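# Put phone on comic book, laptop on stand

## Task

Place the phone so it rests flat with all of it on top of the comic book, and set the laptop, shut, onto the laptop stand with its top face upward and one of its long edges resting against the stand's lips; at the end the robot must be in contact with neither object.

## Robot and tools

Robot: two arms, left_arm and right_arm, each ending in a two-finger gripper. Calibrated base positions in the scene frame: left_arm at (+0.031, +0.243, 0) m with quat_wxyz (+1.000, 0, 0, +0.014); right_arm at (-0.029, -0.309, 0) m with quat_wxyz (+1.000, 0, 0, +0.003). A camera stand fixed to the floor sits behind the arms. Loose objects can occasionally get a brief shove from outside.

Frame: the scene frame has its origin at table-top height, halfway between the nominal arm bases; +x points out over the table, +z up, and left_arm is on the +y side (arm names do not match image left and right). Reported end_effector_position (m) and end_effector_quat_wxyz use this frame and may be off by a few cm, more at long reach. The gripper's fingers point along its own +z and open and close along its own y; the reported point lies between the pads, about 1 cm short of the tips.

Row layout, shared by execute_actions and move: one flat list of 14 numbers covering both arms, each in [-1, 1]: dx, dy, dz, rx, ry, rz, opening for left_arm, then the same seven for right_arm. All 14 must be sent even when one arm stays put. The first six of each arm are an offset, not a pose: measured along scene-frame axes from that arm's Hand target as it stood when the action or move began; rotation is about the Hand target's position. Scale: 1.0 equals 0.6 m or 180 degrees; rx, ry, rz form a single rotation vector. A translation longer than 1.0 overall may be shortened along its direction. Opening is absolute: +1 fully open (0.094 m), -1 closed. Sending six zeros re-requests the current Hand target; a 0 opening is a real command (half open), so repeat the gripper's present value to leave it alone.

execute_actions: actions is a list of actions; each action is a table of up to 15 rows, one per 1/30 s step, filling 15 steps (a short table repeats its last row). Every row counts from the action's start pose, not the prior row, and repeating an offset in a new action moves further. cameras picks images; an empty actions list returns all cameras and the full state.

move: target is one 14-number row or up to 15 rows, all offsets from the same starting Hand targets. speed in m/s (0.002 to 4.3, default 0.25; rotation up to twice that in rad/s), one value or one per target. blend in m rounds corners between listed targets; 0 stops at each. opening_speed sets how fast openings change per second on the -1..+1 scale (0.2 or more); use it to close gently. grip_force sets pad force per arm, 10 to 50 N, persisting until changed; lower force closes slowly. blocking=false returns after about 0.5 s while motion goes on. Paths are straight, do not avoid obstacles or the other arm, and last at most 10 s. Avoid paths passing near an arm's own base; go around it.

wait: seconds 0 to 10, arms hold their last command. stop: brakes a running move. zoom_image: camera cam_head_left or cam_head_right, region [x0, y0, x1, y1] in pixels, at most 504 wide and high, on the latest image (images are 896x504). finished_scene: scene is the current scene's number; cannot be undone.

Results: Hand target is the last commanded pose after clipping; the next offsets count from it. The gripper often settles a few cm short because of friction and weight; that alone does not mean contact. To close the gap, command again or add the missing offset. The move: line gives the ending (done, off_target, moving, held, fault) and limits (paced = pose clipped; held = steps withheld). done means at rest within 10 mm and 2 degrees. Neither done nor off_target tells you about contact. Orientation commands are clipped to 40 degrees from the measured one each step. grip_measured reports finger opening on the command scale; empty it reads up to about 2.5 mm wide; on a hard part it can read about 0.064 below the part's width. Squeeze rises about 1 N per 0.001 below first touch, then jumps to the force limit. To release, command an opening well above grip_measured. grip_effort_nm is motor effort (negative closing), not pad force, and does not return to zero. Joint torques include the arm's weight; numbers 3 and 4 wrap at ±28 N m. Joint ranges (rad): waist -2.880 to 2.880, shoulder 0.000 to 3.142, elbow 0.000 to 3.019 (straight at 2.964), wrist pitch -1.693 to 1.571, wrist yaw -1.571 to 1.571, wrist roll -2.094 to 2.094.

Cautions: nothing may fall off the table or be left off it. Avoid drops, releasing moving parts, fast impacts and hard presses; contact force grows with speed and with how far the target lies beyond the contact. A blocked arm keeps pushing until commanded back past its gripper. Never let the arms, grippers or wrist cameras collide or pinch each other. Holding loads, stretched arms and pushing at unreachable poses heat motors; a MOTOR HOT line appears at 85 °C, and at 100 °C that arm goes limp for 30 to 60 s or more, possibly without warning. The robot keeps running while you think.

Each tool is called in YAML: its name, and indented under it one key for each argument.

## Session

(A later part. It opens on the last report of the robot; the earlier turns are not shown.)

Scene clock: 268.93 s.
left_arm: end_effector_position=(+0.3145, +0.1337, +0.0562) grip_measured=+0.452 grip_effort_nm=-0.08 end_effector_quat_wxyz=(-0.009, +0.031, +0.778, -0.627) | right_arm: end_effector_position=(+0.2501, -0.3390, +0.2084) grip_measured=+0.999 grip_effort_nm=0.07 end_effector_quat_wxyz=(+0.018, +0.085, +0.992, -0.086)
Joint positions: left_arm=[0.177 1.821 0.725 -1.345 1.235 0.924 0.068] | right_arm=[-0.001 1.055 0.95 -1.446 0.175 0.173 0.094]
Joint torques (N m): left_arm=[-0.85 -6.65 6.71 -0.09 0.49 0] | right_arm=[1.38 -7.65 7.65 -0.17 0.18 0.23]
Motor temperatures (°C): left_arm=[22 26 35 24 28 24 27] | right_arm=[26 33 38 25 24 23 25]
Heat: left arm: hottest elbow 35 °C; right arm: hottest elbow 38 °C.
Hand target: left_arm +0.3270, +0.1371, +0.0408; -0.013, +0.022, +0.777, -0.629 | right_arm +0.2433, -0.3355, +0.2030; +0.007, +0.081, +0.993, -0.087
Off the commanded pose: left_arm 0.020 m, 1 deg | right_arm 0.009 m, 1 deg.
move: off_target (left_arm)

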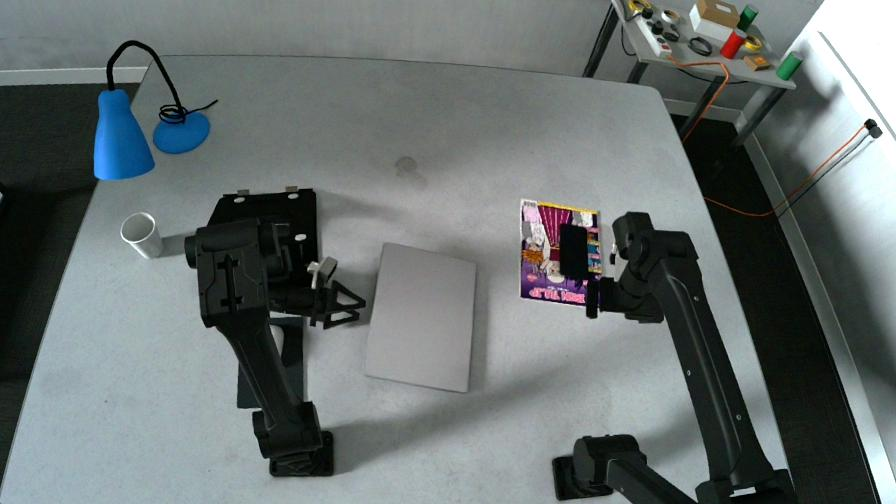

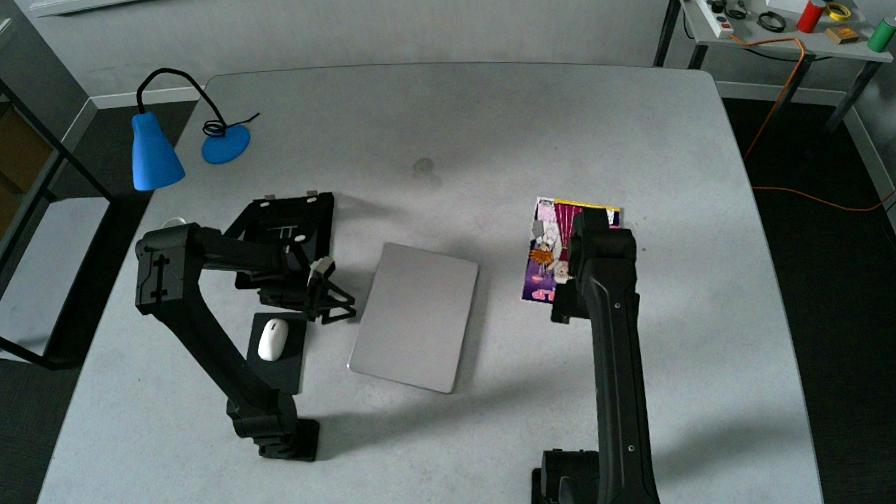

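move:
  target: [0.0, 0.0, -0.016, 0, 0, 0, 0.45, 0, 0, 0, 0, 0, 0, 1.0]
  speed: 0.05
  cameras: ["all"]

zoom_image:
  camera: "cam_head_left"
  region: [320, 270, 400, 350]

zoom_image:
  camera: "cam_head_right"
  region: [310, 270, 390, 350]

Scene clock: 272.53 s.
left_arm: end_effector_position=(+0.3145, +0.1337, +0.0559) grip_measured=+0.452 grip_effort_nm=-0.08 end_effector_quat_wxyz=(-0.010, +0.031, +0.778, -0.628) | right_arm: end_effector_position=(+0.2501, -0.3390, +0.2084) grip_measured=+0.999 grip_effort_nm=0.07 end_effector_quat_wxyz=(+0.018, +0.085, +0.992, -0.086)
Joint positions: left_arm=[0.177 1.823 0.725 -1.344 1.235 0.924 0.068] | right_arm=[-0.001 1.055 0.95 -1.446 0.175 0.173 0.094]
Joint torques (N m): left_arm=[-0.85 -4.72 6.54 0.88 0.44 -0.05] | right_arm=[1.44 -7.65 7.64 -0.17 0.19 0.23]
Heat: left arm: hottest elbow 35 °C; right arm: hottest elbow 38 °C.
Hand target: left_arm +0.3270, +0.1371, +0.0312; -0.013, +0.022, +0.777, -0.629 | right_arm +0.2433, -0.3355, +0.2030; +0.007, +0.081, +0.993, -0.087
Off the commanded pose: left_arm 0.028 m, 1 deg | right_arm 0.009 m, 1 deg.
move: off_target (left_arm)

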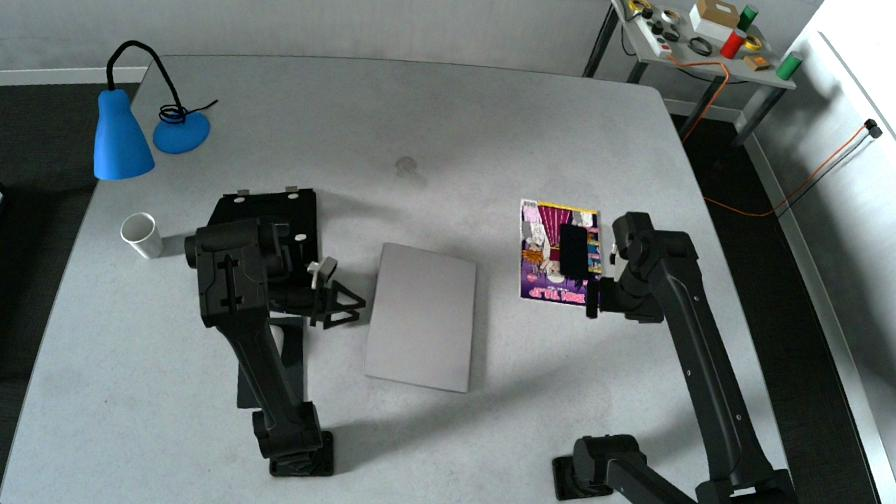

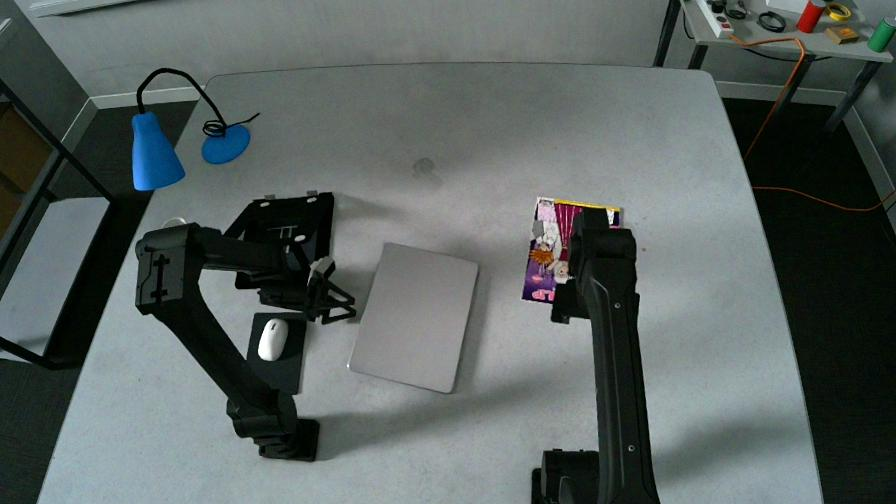

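Scaled by 6.300.

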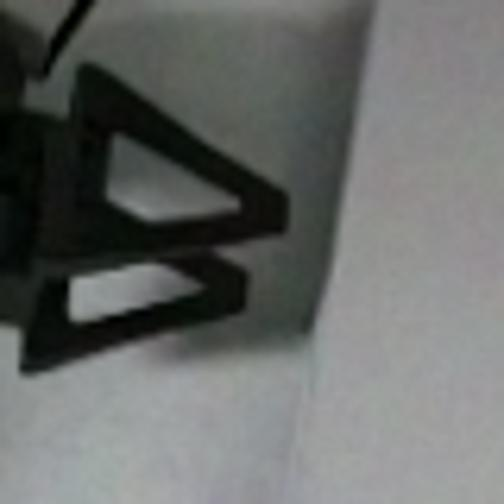

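Scaled by 6.300.

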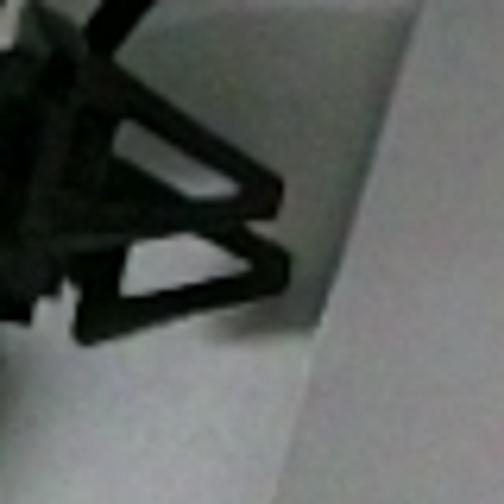

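move:
  target: [-0.012, 0.012, 0.07, 0.0556, 0, -0.014, 0.45, 0, 0, 0, 0, 0, 0, 1.0]
  speed: 0.06
  cameras: []

Scene clock: 292.27 s.
left_arm: end_effector_position=(+0.3123, +0.1434, +0.0668) grip_measured=+0.452 grip_effort_nm=-0.08 end_effector_quat_wxyz=(-0.039, +0.031, +0.825, -0.564) | right_arm: end_effector_position=(+0.2501, -0.3390, +0.2084) grip_measured=+0.999 grip_effort_nm=0.07 end_effector_quat_wxyz=(+0.018, +0.085, +0.992, -0.086)
Joint positions: left_arm=[0.177 1.68 0.725 -1.285 1.091 0.697 0.068] | right_arm=[-0.001 1.055 0.95 -1.446 0.175 0.173 0.094]
Joint torques (N m): left_arm=[-1.38 -13.16 6.42 -0.57 0.3 -0.01] | right_arm=[1.49 -7.59 7.62 -0.14 0.19 0.23]
Heat: left arm: hottest elbow 35 °C; right arm: hottest elbow 38 °C.
Hand target: left_arm +0.3197, +0.1443, +0.0732; -0.029, +0.038, +0.828, -0.559 | right_arm +0.2433, -0.3355, +0.2030; +0.007, +0.081, +0.993, -0.087
Off the commanded pose: left_arm 0.010 m, 2 deg | right_arm 0.009 m, 1 deg.
move: done
No camera images: "cameras" was empty.

move:
  target: [0, 0.0, -0.048, 0, 0, 0, 0.45, 0, 0, 0, 0, 0, 0, 1.0]
  speed: 0.06
  cameras: ["all"]

zoom_image:
  camera: "cam_head_left"
  region: [310, 260, 400, 350]

zoom_image:
  camera: "cam_head_right"
  region: [300, 260, 390, 350]

Scene clock: 296.00 s.
left_arm: end_effector_position=(+0.3186, +0.1448, +0.0472) grip_measured=+0.452 grip_effort_nm=-0.08 end_effector_quat_wxyz=(-0.026, +0.040, +0.827, -0.560) | right_arm: end_effector_position=(+0.2501, -0.3390, +0.2084) grip_measured=+0.999 grip_effort_nm=0.07 end_effector_quat_wxyz=(+0.018, +0.085, +0.992, -0.086)
Joint positions: left_arm=[0.177 1.73 0.725 -1.202 1.09 0.696 0.068] | right_arm=[-0.001 1.055 0.95 -1.446 0.175 0.173 0.094]
Joint torques (N m): left_arm=[-1.85 -11.52 4.85 -0.25 0.36 -0.06] | right_arm=[1.49 -7.71 7.65 -0.16 0.18 0.23]
Heat: left arm: hottest elbow 35 °C; right arm: hottest elbow 38 °C.
Hand target: left_arm +0.3198, +0.1443, +0.0445; -0.029, +0.038, +0.828, -0.559 | right_arm +0.2433, -0.3355, +0.2030; +0.007, +0.081, +0.993, -0.087
Off the commanded pose: left_arm 0.003 m, 0 deg | right_arm 0.009 m, 1 deg.
move: done

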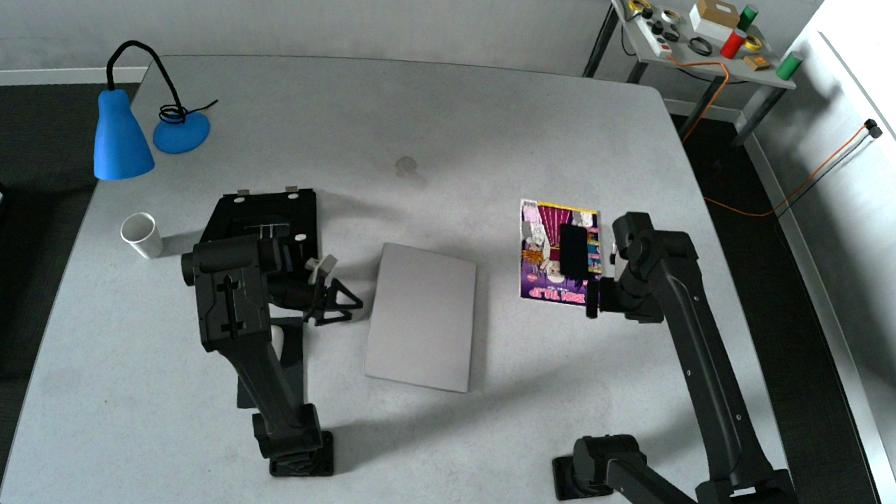

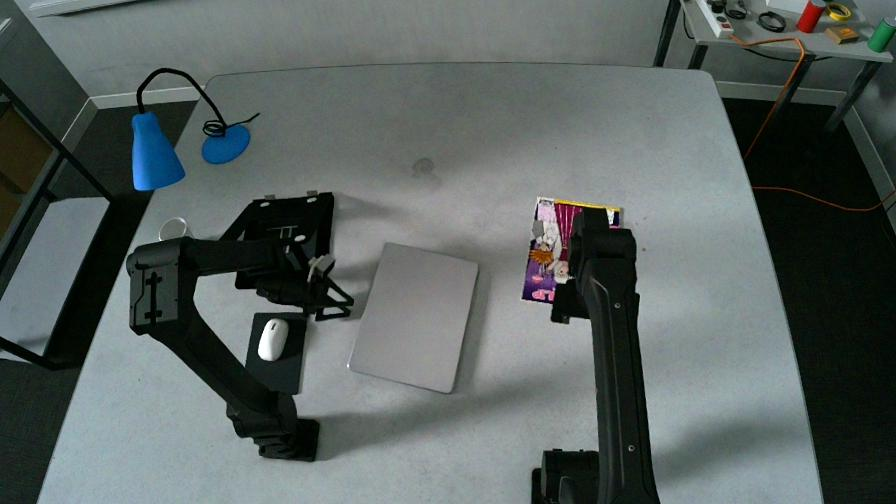

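Scaled by 5.600.

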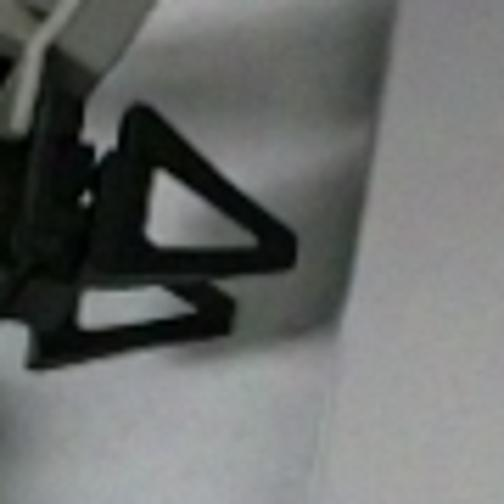

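Scaled by 5.600.

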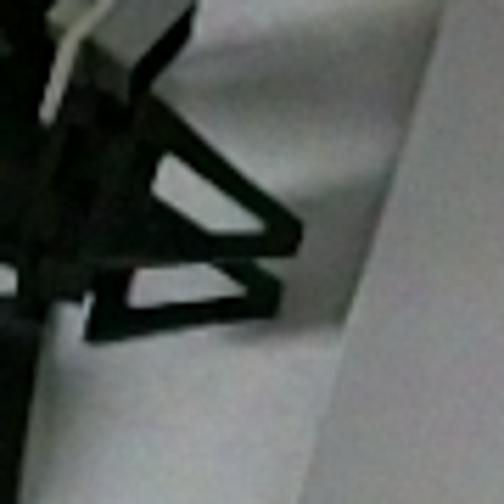

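move:
  target:
    - [0, 0.0, -0.009, 0, 0, 0, 0.45, 0, 0, 0, 0, 0, 0, 1.0]
    - [-0.008, -0.083, -0.009, 0, 0, 0, 0.45, 0, 0, 0, 0, 0, 0, 1.0]
  speed: 0.05
  cameras: ["all"]

zoom_image:
  camera: "cam_head_left"
  region: [310, 260, 400, 350]

zoom_image:
  camera: "cam_head_right"
  region: [300, 260, 390, 350]

Scene clock: 307.10 s.
left_arm: end_effector_position=(+0.3185, +0.0983, +0.0365) grip_measured=+0.452 grip_effort_nm=-0.07 end_effector_quat_wxyz=(-0.030, +0.032, +0.827, -0.561) | right_arm: end_effector_position=(+0.2501, -0.3390, +0.2084) grip_measured=+0.999 grip_effort_nm=0.07 end_effector_quat_wxyz=(+0.018, +0.085, +0.992, -0.086)
Joint positions: left_arm=[0.027 1.689 0.654 -0.891 1.166 0.369 0.068] | right_arm=[-0.001 1.055 0.95 -1.446 0.175 0.173 0.094]
Joint torques (N m): left_arm=[-2.26 -13.27 3.86 0.23 0.44 -0.02] | right_arm=[1.55 -7.65 7.65 -0.18 0.19 0.24]
Heat: left arm: hottest elbow 35 °C; right arm: hottest elbow 38 °C.
Hand target: left_arm +0.3149, +0.0944, +0.0389; -0.029, +0.038, +0.828, -0.559 | right_arm +0.2433, -0.3355, +0.2030; +0.007, +0.081, +0.993, -0.087
Off the commanded pose: left_arm 0.006 m, 1 deg | right_arm 0.009 m, 1 deg.
move: done

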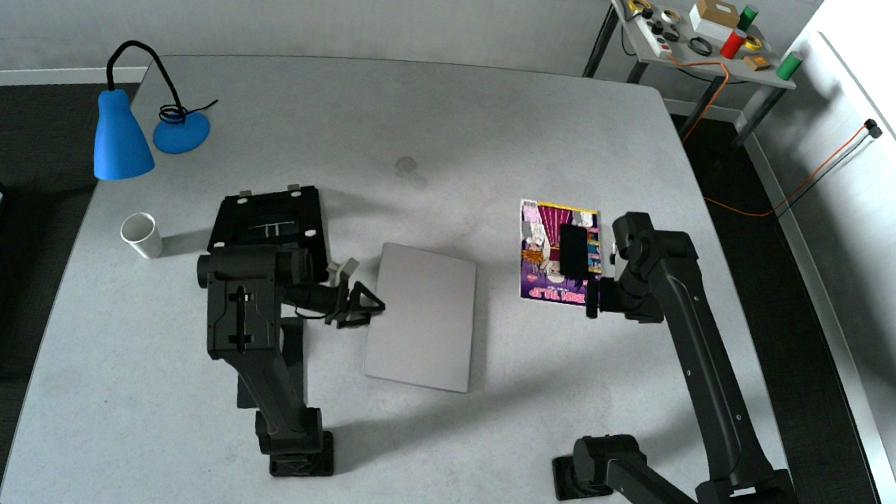

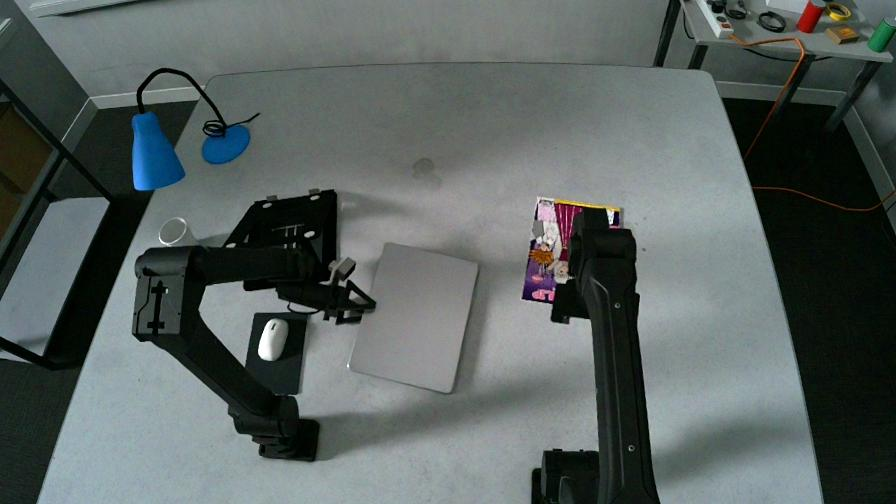

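Scaled by 5.600.

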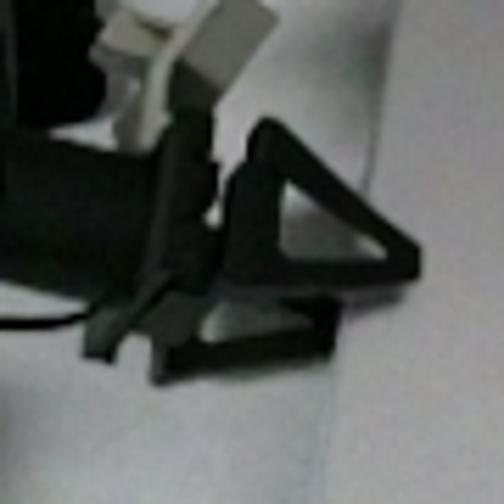

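Scaled by 5.600.

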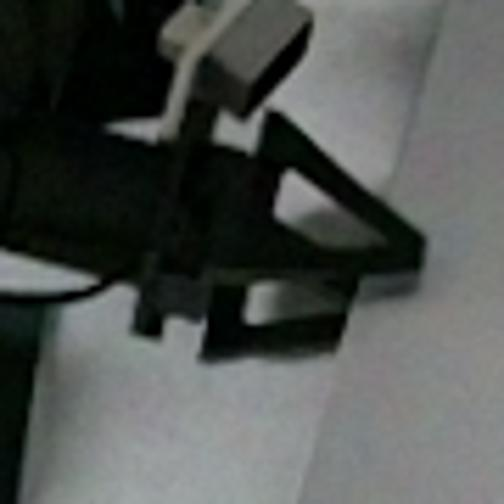

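execute_actions:
  actions: []
  cameras: ["all"]

zoom_image:
  camera: "cam_head_left"
  region: [180, 170, 360, 340]

zoom_image:
  camera: "cam_head_right"
  region: [120, 170, 360, 370]

Scene clock: 315.50 s.
left_arm: end_effector_position=(+0.3185, +0.0983, +0.0365) grip_measured=+0.452 grip_effort_nm=-0.07 end_effector_quat_wxyz=(-0.030, +0.032, +0.827, -0.561) | right_arm: end_effector_position=(+0.2501, -0.3390, +0.2084) grip_measured=+0.999 grip_effort_nm=0.07 end_effector_quat_wxyz=(+0.018, +0.085, +0.992, -0.086)
Joint positions: left_arm=[0.027 1.689 0.654 -0.891 1.166 0.368 0.068] | right_arm=[-0.001 1.055 0.95 -1.446 0.175 0.173 0.094]
Joint velocities: within noise
Joint torques (N m): left_arm=[-1.96 -12.98 3.88 0.29 0.41 -0.03] | right_arm=[1.49 -7.65 7.68 -0.16 0.18 0.23]
Motor temperatures (°C): left_arm=[22 26 34 24 28 23 27] | right_arm=[26 33 38 25 24 23 25]
Heat: left arm: hottest elbow 34 °C; right arm: hottest elbow 38 °C.
Hand target: left_arm +0.3149, +0.0944, +0.0389; -0.029, +0.038, +0.828, -0.559 | right_arm +0.2433, -0.3355, +0.2030; +0.007, +0.081, +0.993, -0.087
Tool commands: left_gripper/opening=+0.45 right_gripper/opening=+1.0
Off the commanded pose: left_arm 0.006 m, 1 deg | right_arm 0.009 m, 1 deg.

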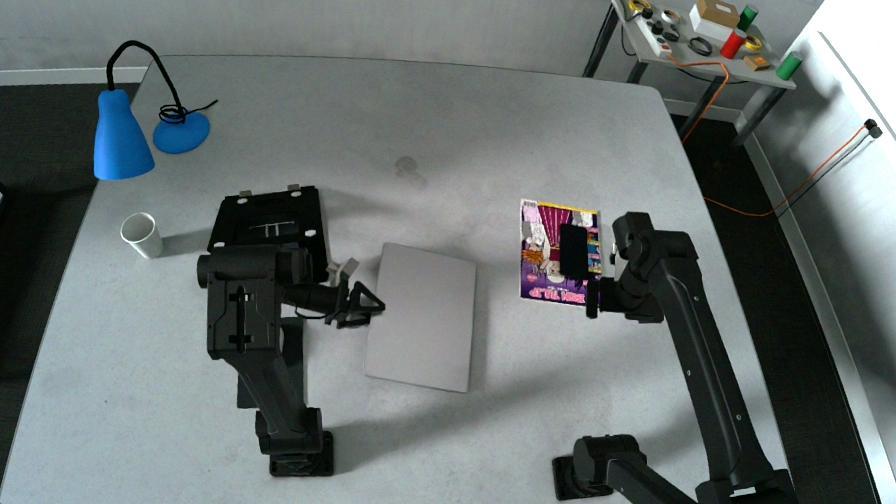

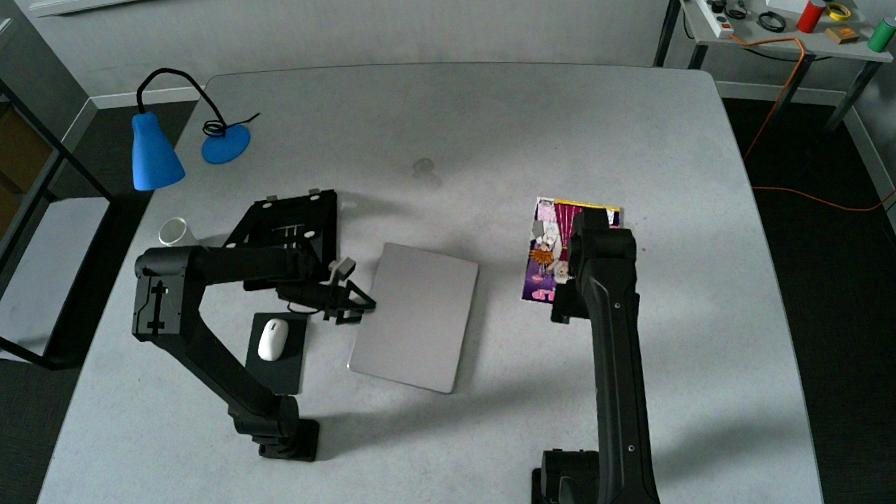

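Scaled by 2.800.

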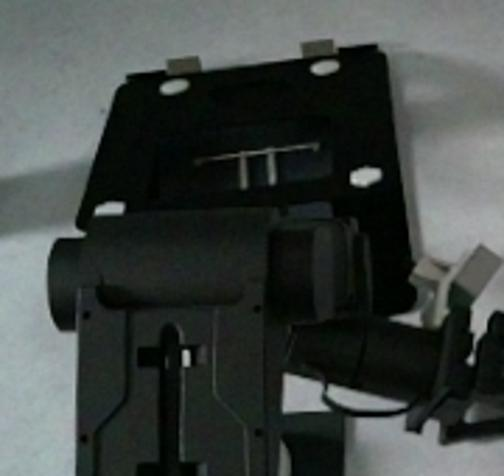

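Scaled by 2.100.

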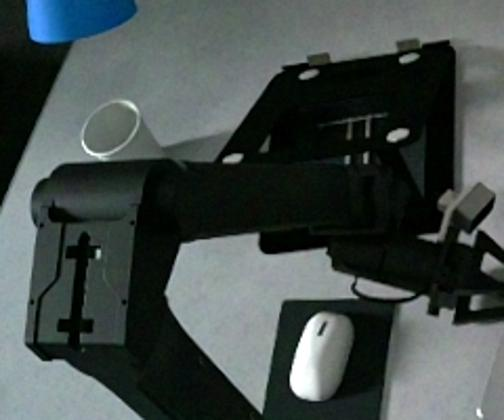

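move:
  target: [-0.01, -0.045, 0.0, 0, 0, 0, 0.45, 0, 0, 0, 0, 0, 0, 1.0]
  speed: 0.04
  cameras: ["all"]

zoom_image:
  camera: "cam_head_left"
  region: [180, 170, 420, 400]

zoom_image:
  camera: "cam_head_right"
  region: [220, 200, 420, 400]

Scene clock: 337.27 s.
left_arm: end_effector_position=(+0.3137, +0.0718, +0.0368) grip_measured=+0.452 grip_effort_nm=-0.07 end_effector_quat_wxyz=(-0.029, +0.032, +0.828, -0.560) | right_arm: end_effector_position=(+0.2501, -0.3390, +0.2084) grip_measured=+0.999 grip_effort_nm=0.07 end_effector_quat_wxyz=(+0.018, +0.085, +0.992, -0.086)
Joint positions: left_arm=[-0.061 1.636 0.597 -0.674 1.186 0.14 0.068] | right_arm=[-0.001 1.055 0.95 -1.446 0.175 0.173 0.094]
Joint torques (N m): left_arm=[-2.32 -12.4 3.96 0.53 0.51 -0.04] | right_arm=[1.49 -7.77 7.64 -0.17 0.18 0.23]
Heat: left arm: hottest elbow 34 °C; right arm: hottest elbow 38 °C.
Hand target: left_arm +0.3090, +0.0674, +0.0391; -0.029, +0.038, +0.828, -0.559 | right_arm +0.2433, -0.3355, +0.2030; +0.007, +0.081, +0.993, -0.087
Off the commanded pose: left_arm 0.007 m, 1 deg | right_arm 0.009 m, 1 deg.
move: done

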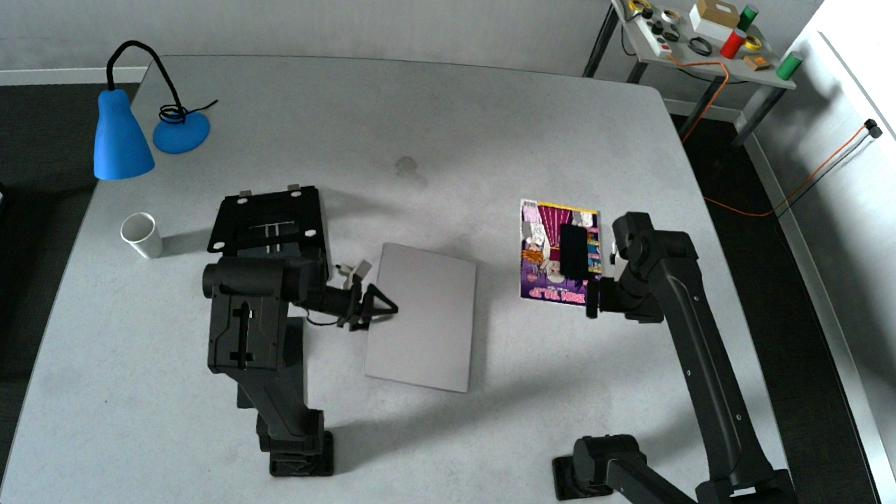

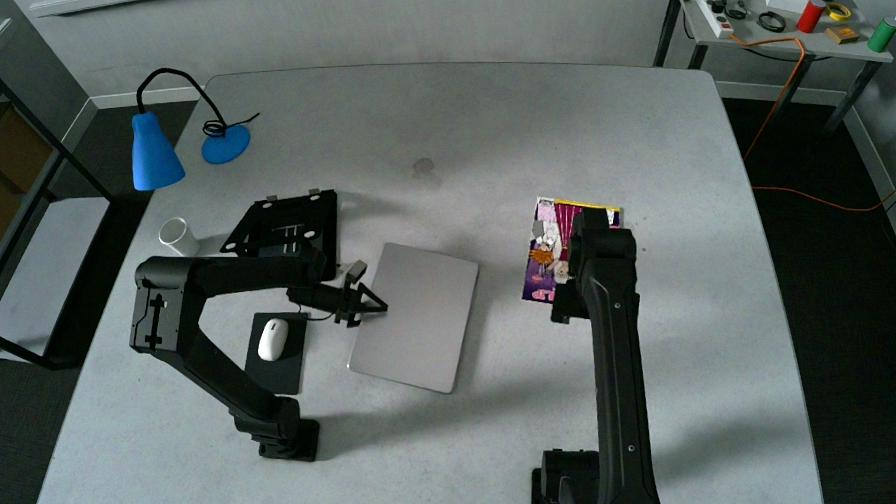

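Scaled by 2.100.

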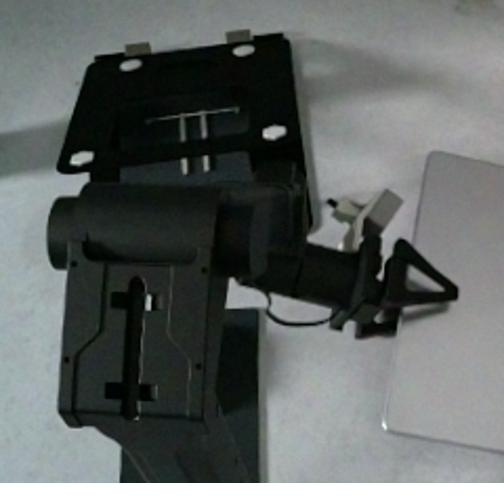

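Scaled by 2.520.

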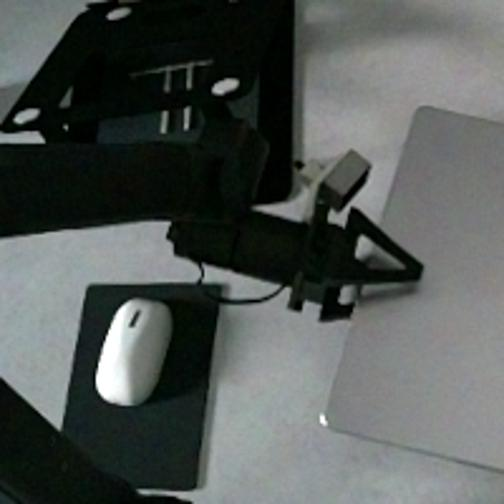

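move:
  target: [-0.005, -0.02, 0.12, 0, 0, 0, 0.0, 0, 0, 0, 0, 0, 0, 1.0]
  speed: 0.04
  opening_speed: 0.5
  cameras: ["all"]

zoom_image:
  camera: "cam_head_left"
  region: [180, 170, 420, 400]

zoom_image:
  camera: "cam_head_right"
  region: [220, 200, 480, 410]

Scene clock: 352.37 s.
left_arm: end_effector_position=(+0.3006, +0.0608, +0.0889) grip_measured=+0.003 grip_effort_nm=-0.14 end_effector_quat_wxyz=(-0.040, +0.030, +0.834, -0.549) | right_arm: end_effector_position=(+0.2501, -0.3390, +0.2084) grip_measured=+0.999 grip_effort_nm=0.07 end_effector_quat_wxyz=(+0.018, +0.085, +0.992, -0.086)
Joint positions: left_arm=[-0.106 1.434 0.597 -0.803 1.166 0.04 0.047] | right_arm=[-0.001 1.055 0.95 -1.446 0.175 0.173 0.094]
Joint torques (N m): left_arm=[-2.2 -13.33 8.81 -0.46 1.4 -0.11] | right_arm=[1.38 -7.71 7.66 -0.17 0.19 0.24]
Heat: left arm: hottest elbow 34 °C; right arm: hottest elbow 38 °C.
Hand target: left_arm +0.3060, +0.0555, +0.1110; -0.029, +0.038, +0.828, -0.559 | right_arm +0.2433, -0.3355, +0.2030; +0.007, +0.081, +0.993, -0.087
Off the commanded pose: left_arm 0.023 m, 2 deg | right_arm 0.009 m, 1 deg.
move: off_target (left_arm)

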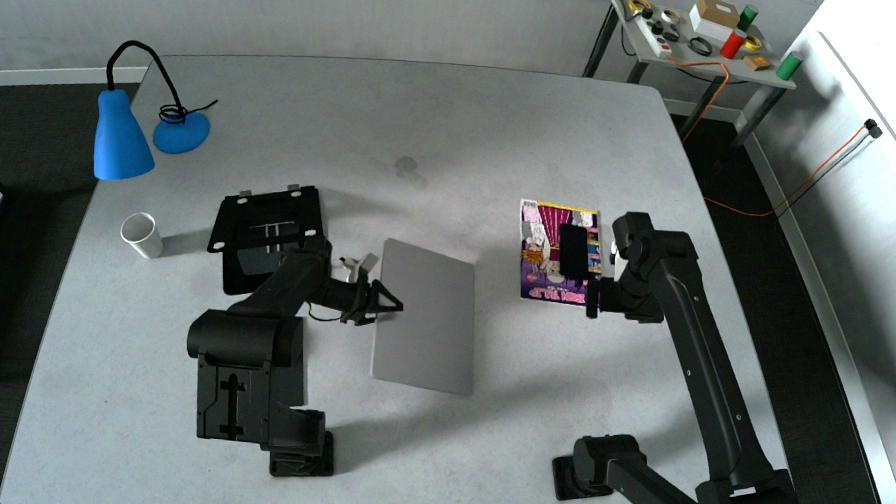

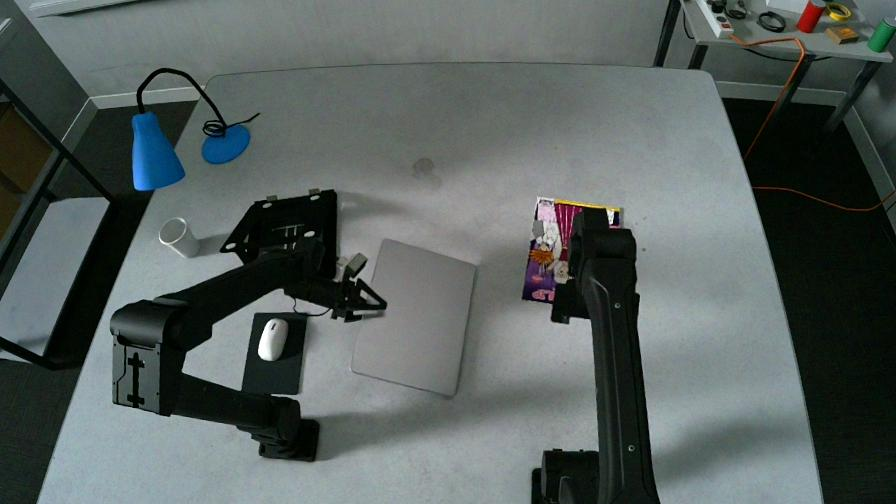

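Scaled by 2.100.

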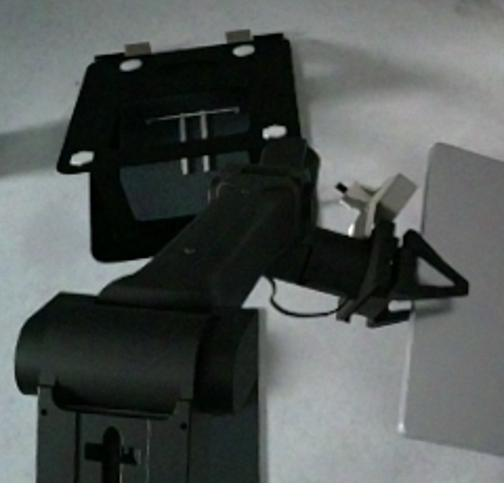

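Scaled by 1.938.

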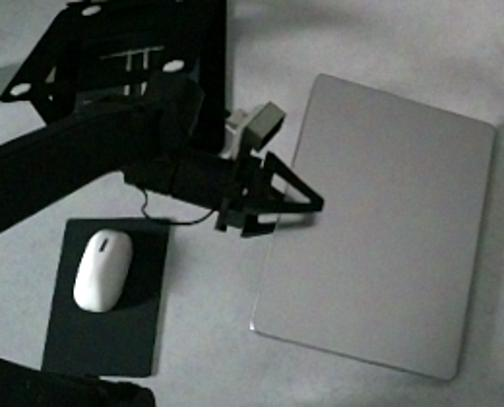

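move:
  target: [0, 0, 0.0, 0, 0, 0, -1.0, 0, 0, 0, 0, 0, 0, 1.0]
  speed: 0.04
  opening_speed: 0.4
  cameras: ["all"]

zoom_image:
  camera: "cam_head_left"
  region: [300, 200, 500, 420]

zoom_image:
  camera: "cam_head_right"
  region: [280, 200, 500, 420]

Scene clock: 358.63 s.
left_arm: end_effector_position=(+0.3004, +0.0618, +0.0870) grip_measured=-0.630 grip_effort_nm=-1.00 end_effector_quat_wxyz=(-0.036, +0.036, +0.838, -0.544) | right_arm: end_effector_position=(+0.2501, -0.3390, +0.2084) grip_measured=+0.999 grip_effort_nm=0.07 end_effector_quat_wxyz=(+0.018, +0.085, +0.992, -0.086)
Joint positions: left_arm=[-0.106 1.433 0.597 -0.804 1.152 0.053 0.017] | right_arm=[-0.001 1.055 0.95 -1.446 0.175 0.173 0.094]
Joint torques (N m): left_arm=[-3.19 -12.98 8.77 -0.54 1.95 -0.25] | right_arm=[1.44 -7.65 7.65 -0.16 0.19 0.24]
Heat: left arm: hottest elbow 34 °C; right arm: hottest elbow 38 °C.
Hand target: left_arm +0.3060, +0.0555, +0.1111; -0.029, +0.038, +0.828, -0.559 | right_arm +0.2433, -0.3355, +0.2030; +0.007, +0.081, +0.993, -0.087
Off the commanded pose: left_arm 0.026 m, 2 deg | right_arm 0.009 m, 1 deg.
move: off_target (left_arm)

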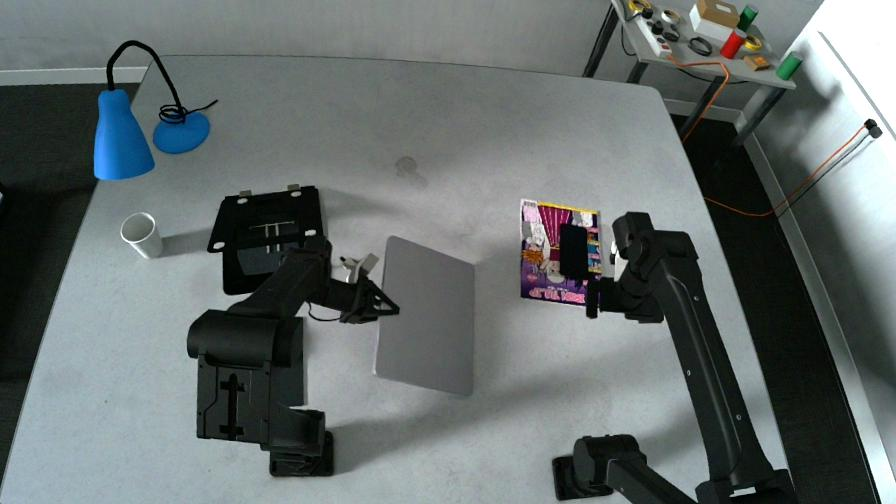

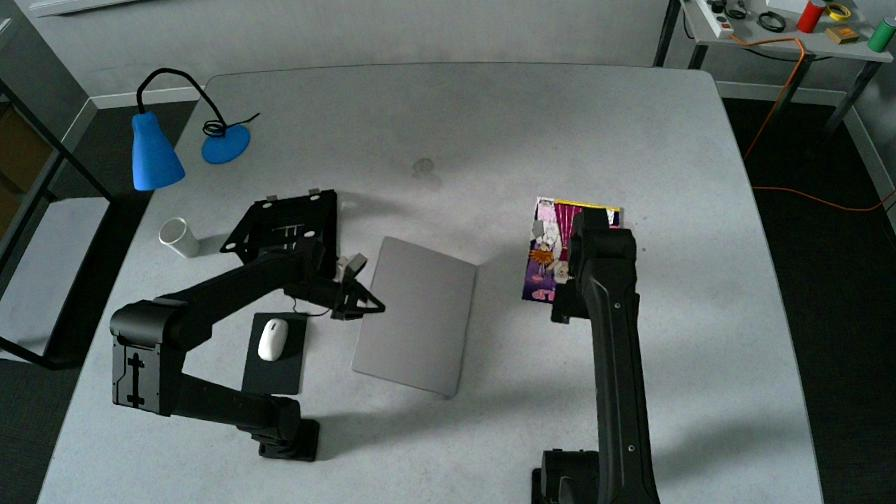

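Scaled by 2.291.

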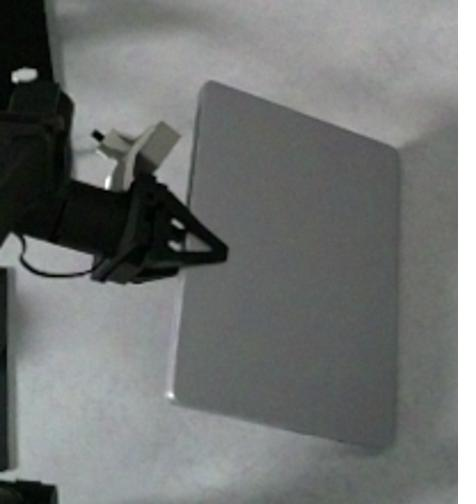

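Scaled by 2.291.

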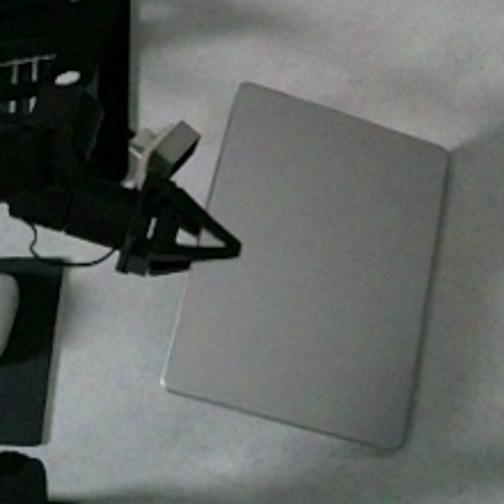

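move:
  target: [-0.02, 0.0, 0.3, 0.1, 0, 0, -1.0, 0, 0, 0, 0, 0, 0, 1.0]
  speed: 0.1
  cameras: ["all"]

zoom_image:
  camera: "cam_head_left"
  region: [250, 180, 500, 420]

zoom_image:
  camera: "cam_head_right"
  region: [220, 180, 480, 420]

Scene clock: 375.93 s.
left_arm: end_effector_position=(+0.2622, +0.0729, +0.2133) grip_measured=-0.631 grip_effort_nm=-1.01 end_effector_quat_wxyz=(-0.108, -0.006, +0.917, -0.384) | right_arm: end_effector_position=(+0.2501, -0.3390, +0.2084) grip_measured=+0.999 grip_effort_nm=0.07 end_effector_quat_wxyz=(+0.018, +0.085, +0.992, -0.086)
Joint positions: left_arm=[-0.202 1.087 0.844 -1.427 0.816 -0.144 0.017] | right_arm=[-0.001 1.055 0.95 -1.446 0.175 0.173 0.094]
Joint torques (N m): left_arm=[-2.61 -10.81 23.17 -0.54 2.63 0.04] | right_arm=[1.49 -7.71 7.64 -0.16 0.19 0.24]
Motor temperatures (°C): left_arm=[22 27 36 24 33 24 27] | right_arm=[26 33 38 25 24 23 25]
Heat: left arm: hottest elbow 36 °C; right arm: hottest elbow 38 °C.
Hand target: left_arm +0.2939, +0.0554, +0.2910; -0.035, +0.033, +0.905, -0.422 | right_arm +0.2433, -0.3355, +0.2030; +0.007, +0.081, +0.993, -0.087
Off the commanded pose: left_arm 0.086 m, 11 deg | right_arm 0.009 m, 1 deg.
move: off_target (left_arm)

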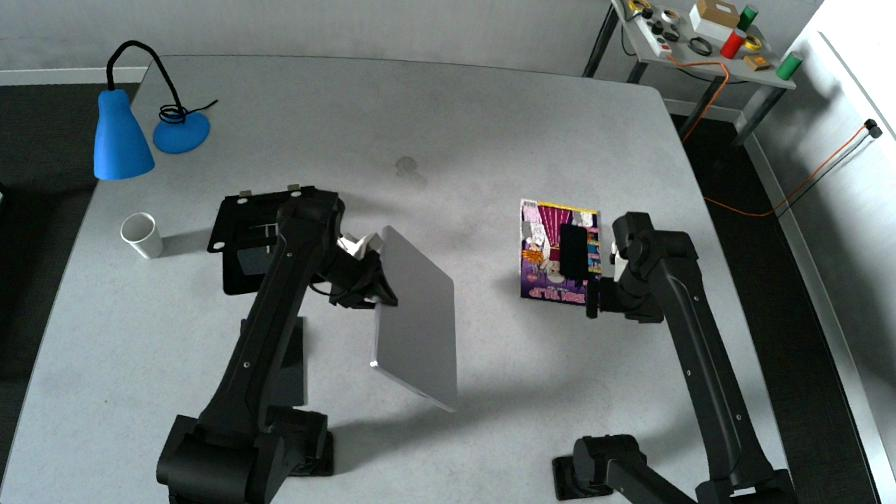

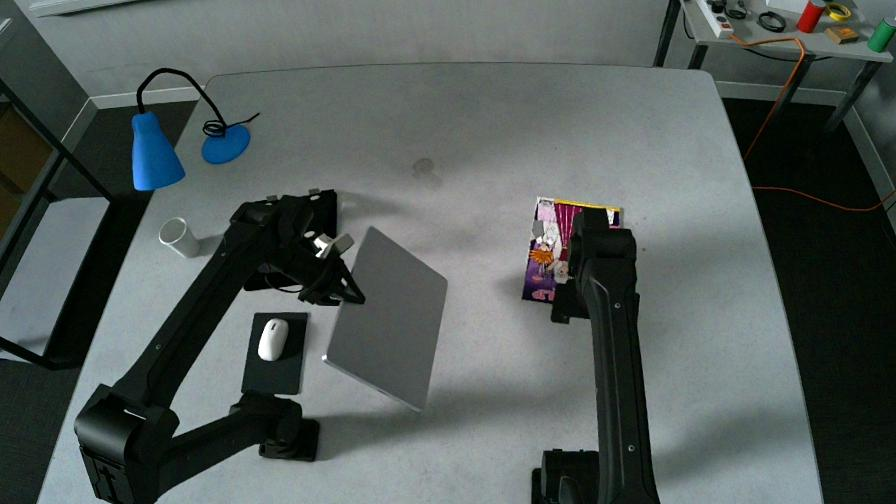

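Scaled by 2.016.

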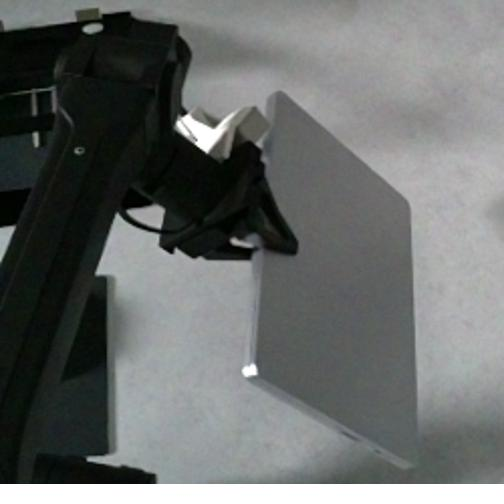

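Scaled by 1.938.

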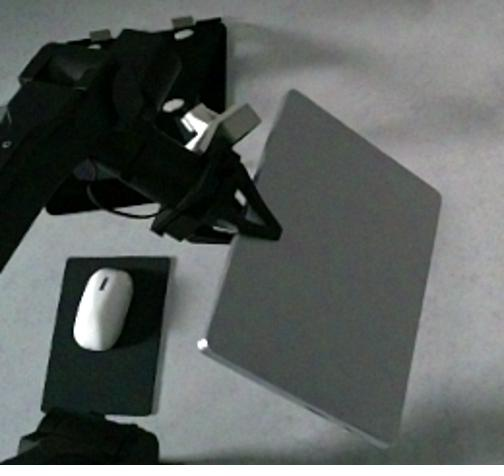

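move:
  target: [0.0967, 0.245, 0.165, 0.0584, 0.0114, 0.3049, -1.0, 0, 0, 0, 0, 0, 0, 1.0]
  speed: 0.15
  cameras: ["all"]

Scene clock: 397.57 s.
left_arm: end_effector_position=(+0.3187, +0.1907, +0.2957) grip_measured=-0.632 grip_effort_nm=-1.01 end_effector_quat_wxyz=(+0.042, -0.400, +0.874, -0.271) | right_arm: end_effector_position=(+0.2501, -0.3390, +0.2084) grip_measured=+0.999 grip_effort_nm=0.07 end_effector_quat_wxyz=(+0.018, +0.085, +0.992, -0.086)
Joint positions: left_arm=[0.077 0.899 1.018 -1.412 0.488 -0.822 0.017] | right_arm=[-0.001 1.055 0.95 -1.446 0.175 0.173 0.094]
Joint torques (N m): left_arm=[0.97 -8.64 25.7 1.65 0.55 -0.46] | right_arm=[1.44 -7.65 7.66 -0.2 0.19 0.24]
Motor temperatures (°C): left_arm=[22 27 42 24 38 23 28] | right_arm=[26 33 38 25 24 23 25]
Heat: left arm: hottest elbow 42 °C; right arm: hottest elbow 38 °C.
Hand target: left_arm +0.3519, +0.2024, +0.3900; +0.145, -0.397, +0.851, -0.310 | right_arm +0.2433, -0.3355, +0.2030; +0.007, +0.081, +0.993, -0.087
Off the commanded pose: left_arm 0.101 m, 13 deg | right_arm 0.009 m, 1 deg.
move: off_target (left_arm)

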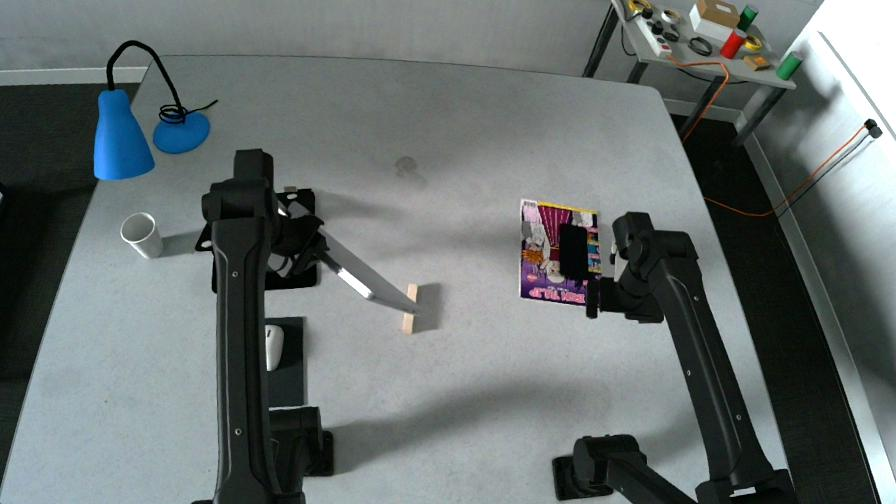

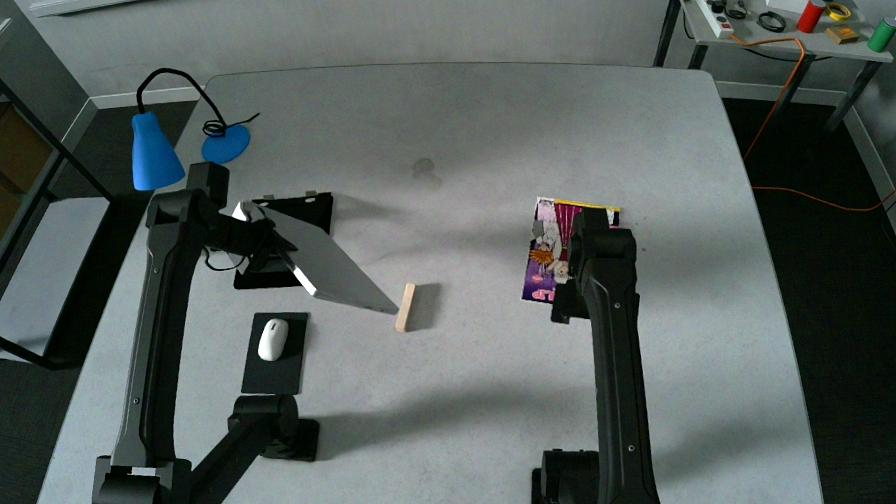

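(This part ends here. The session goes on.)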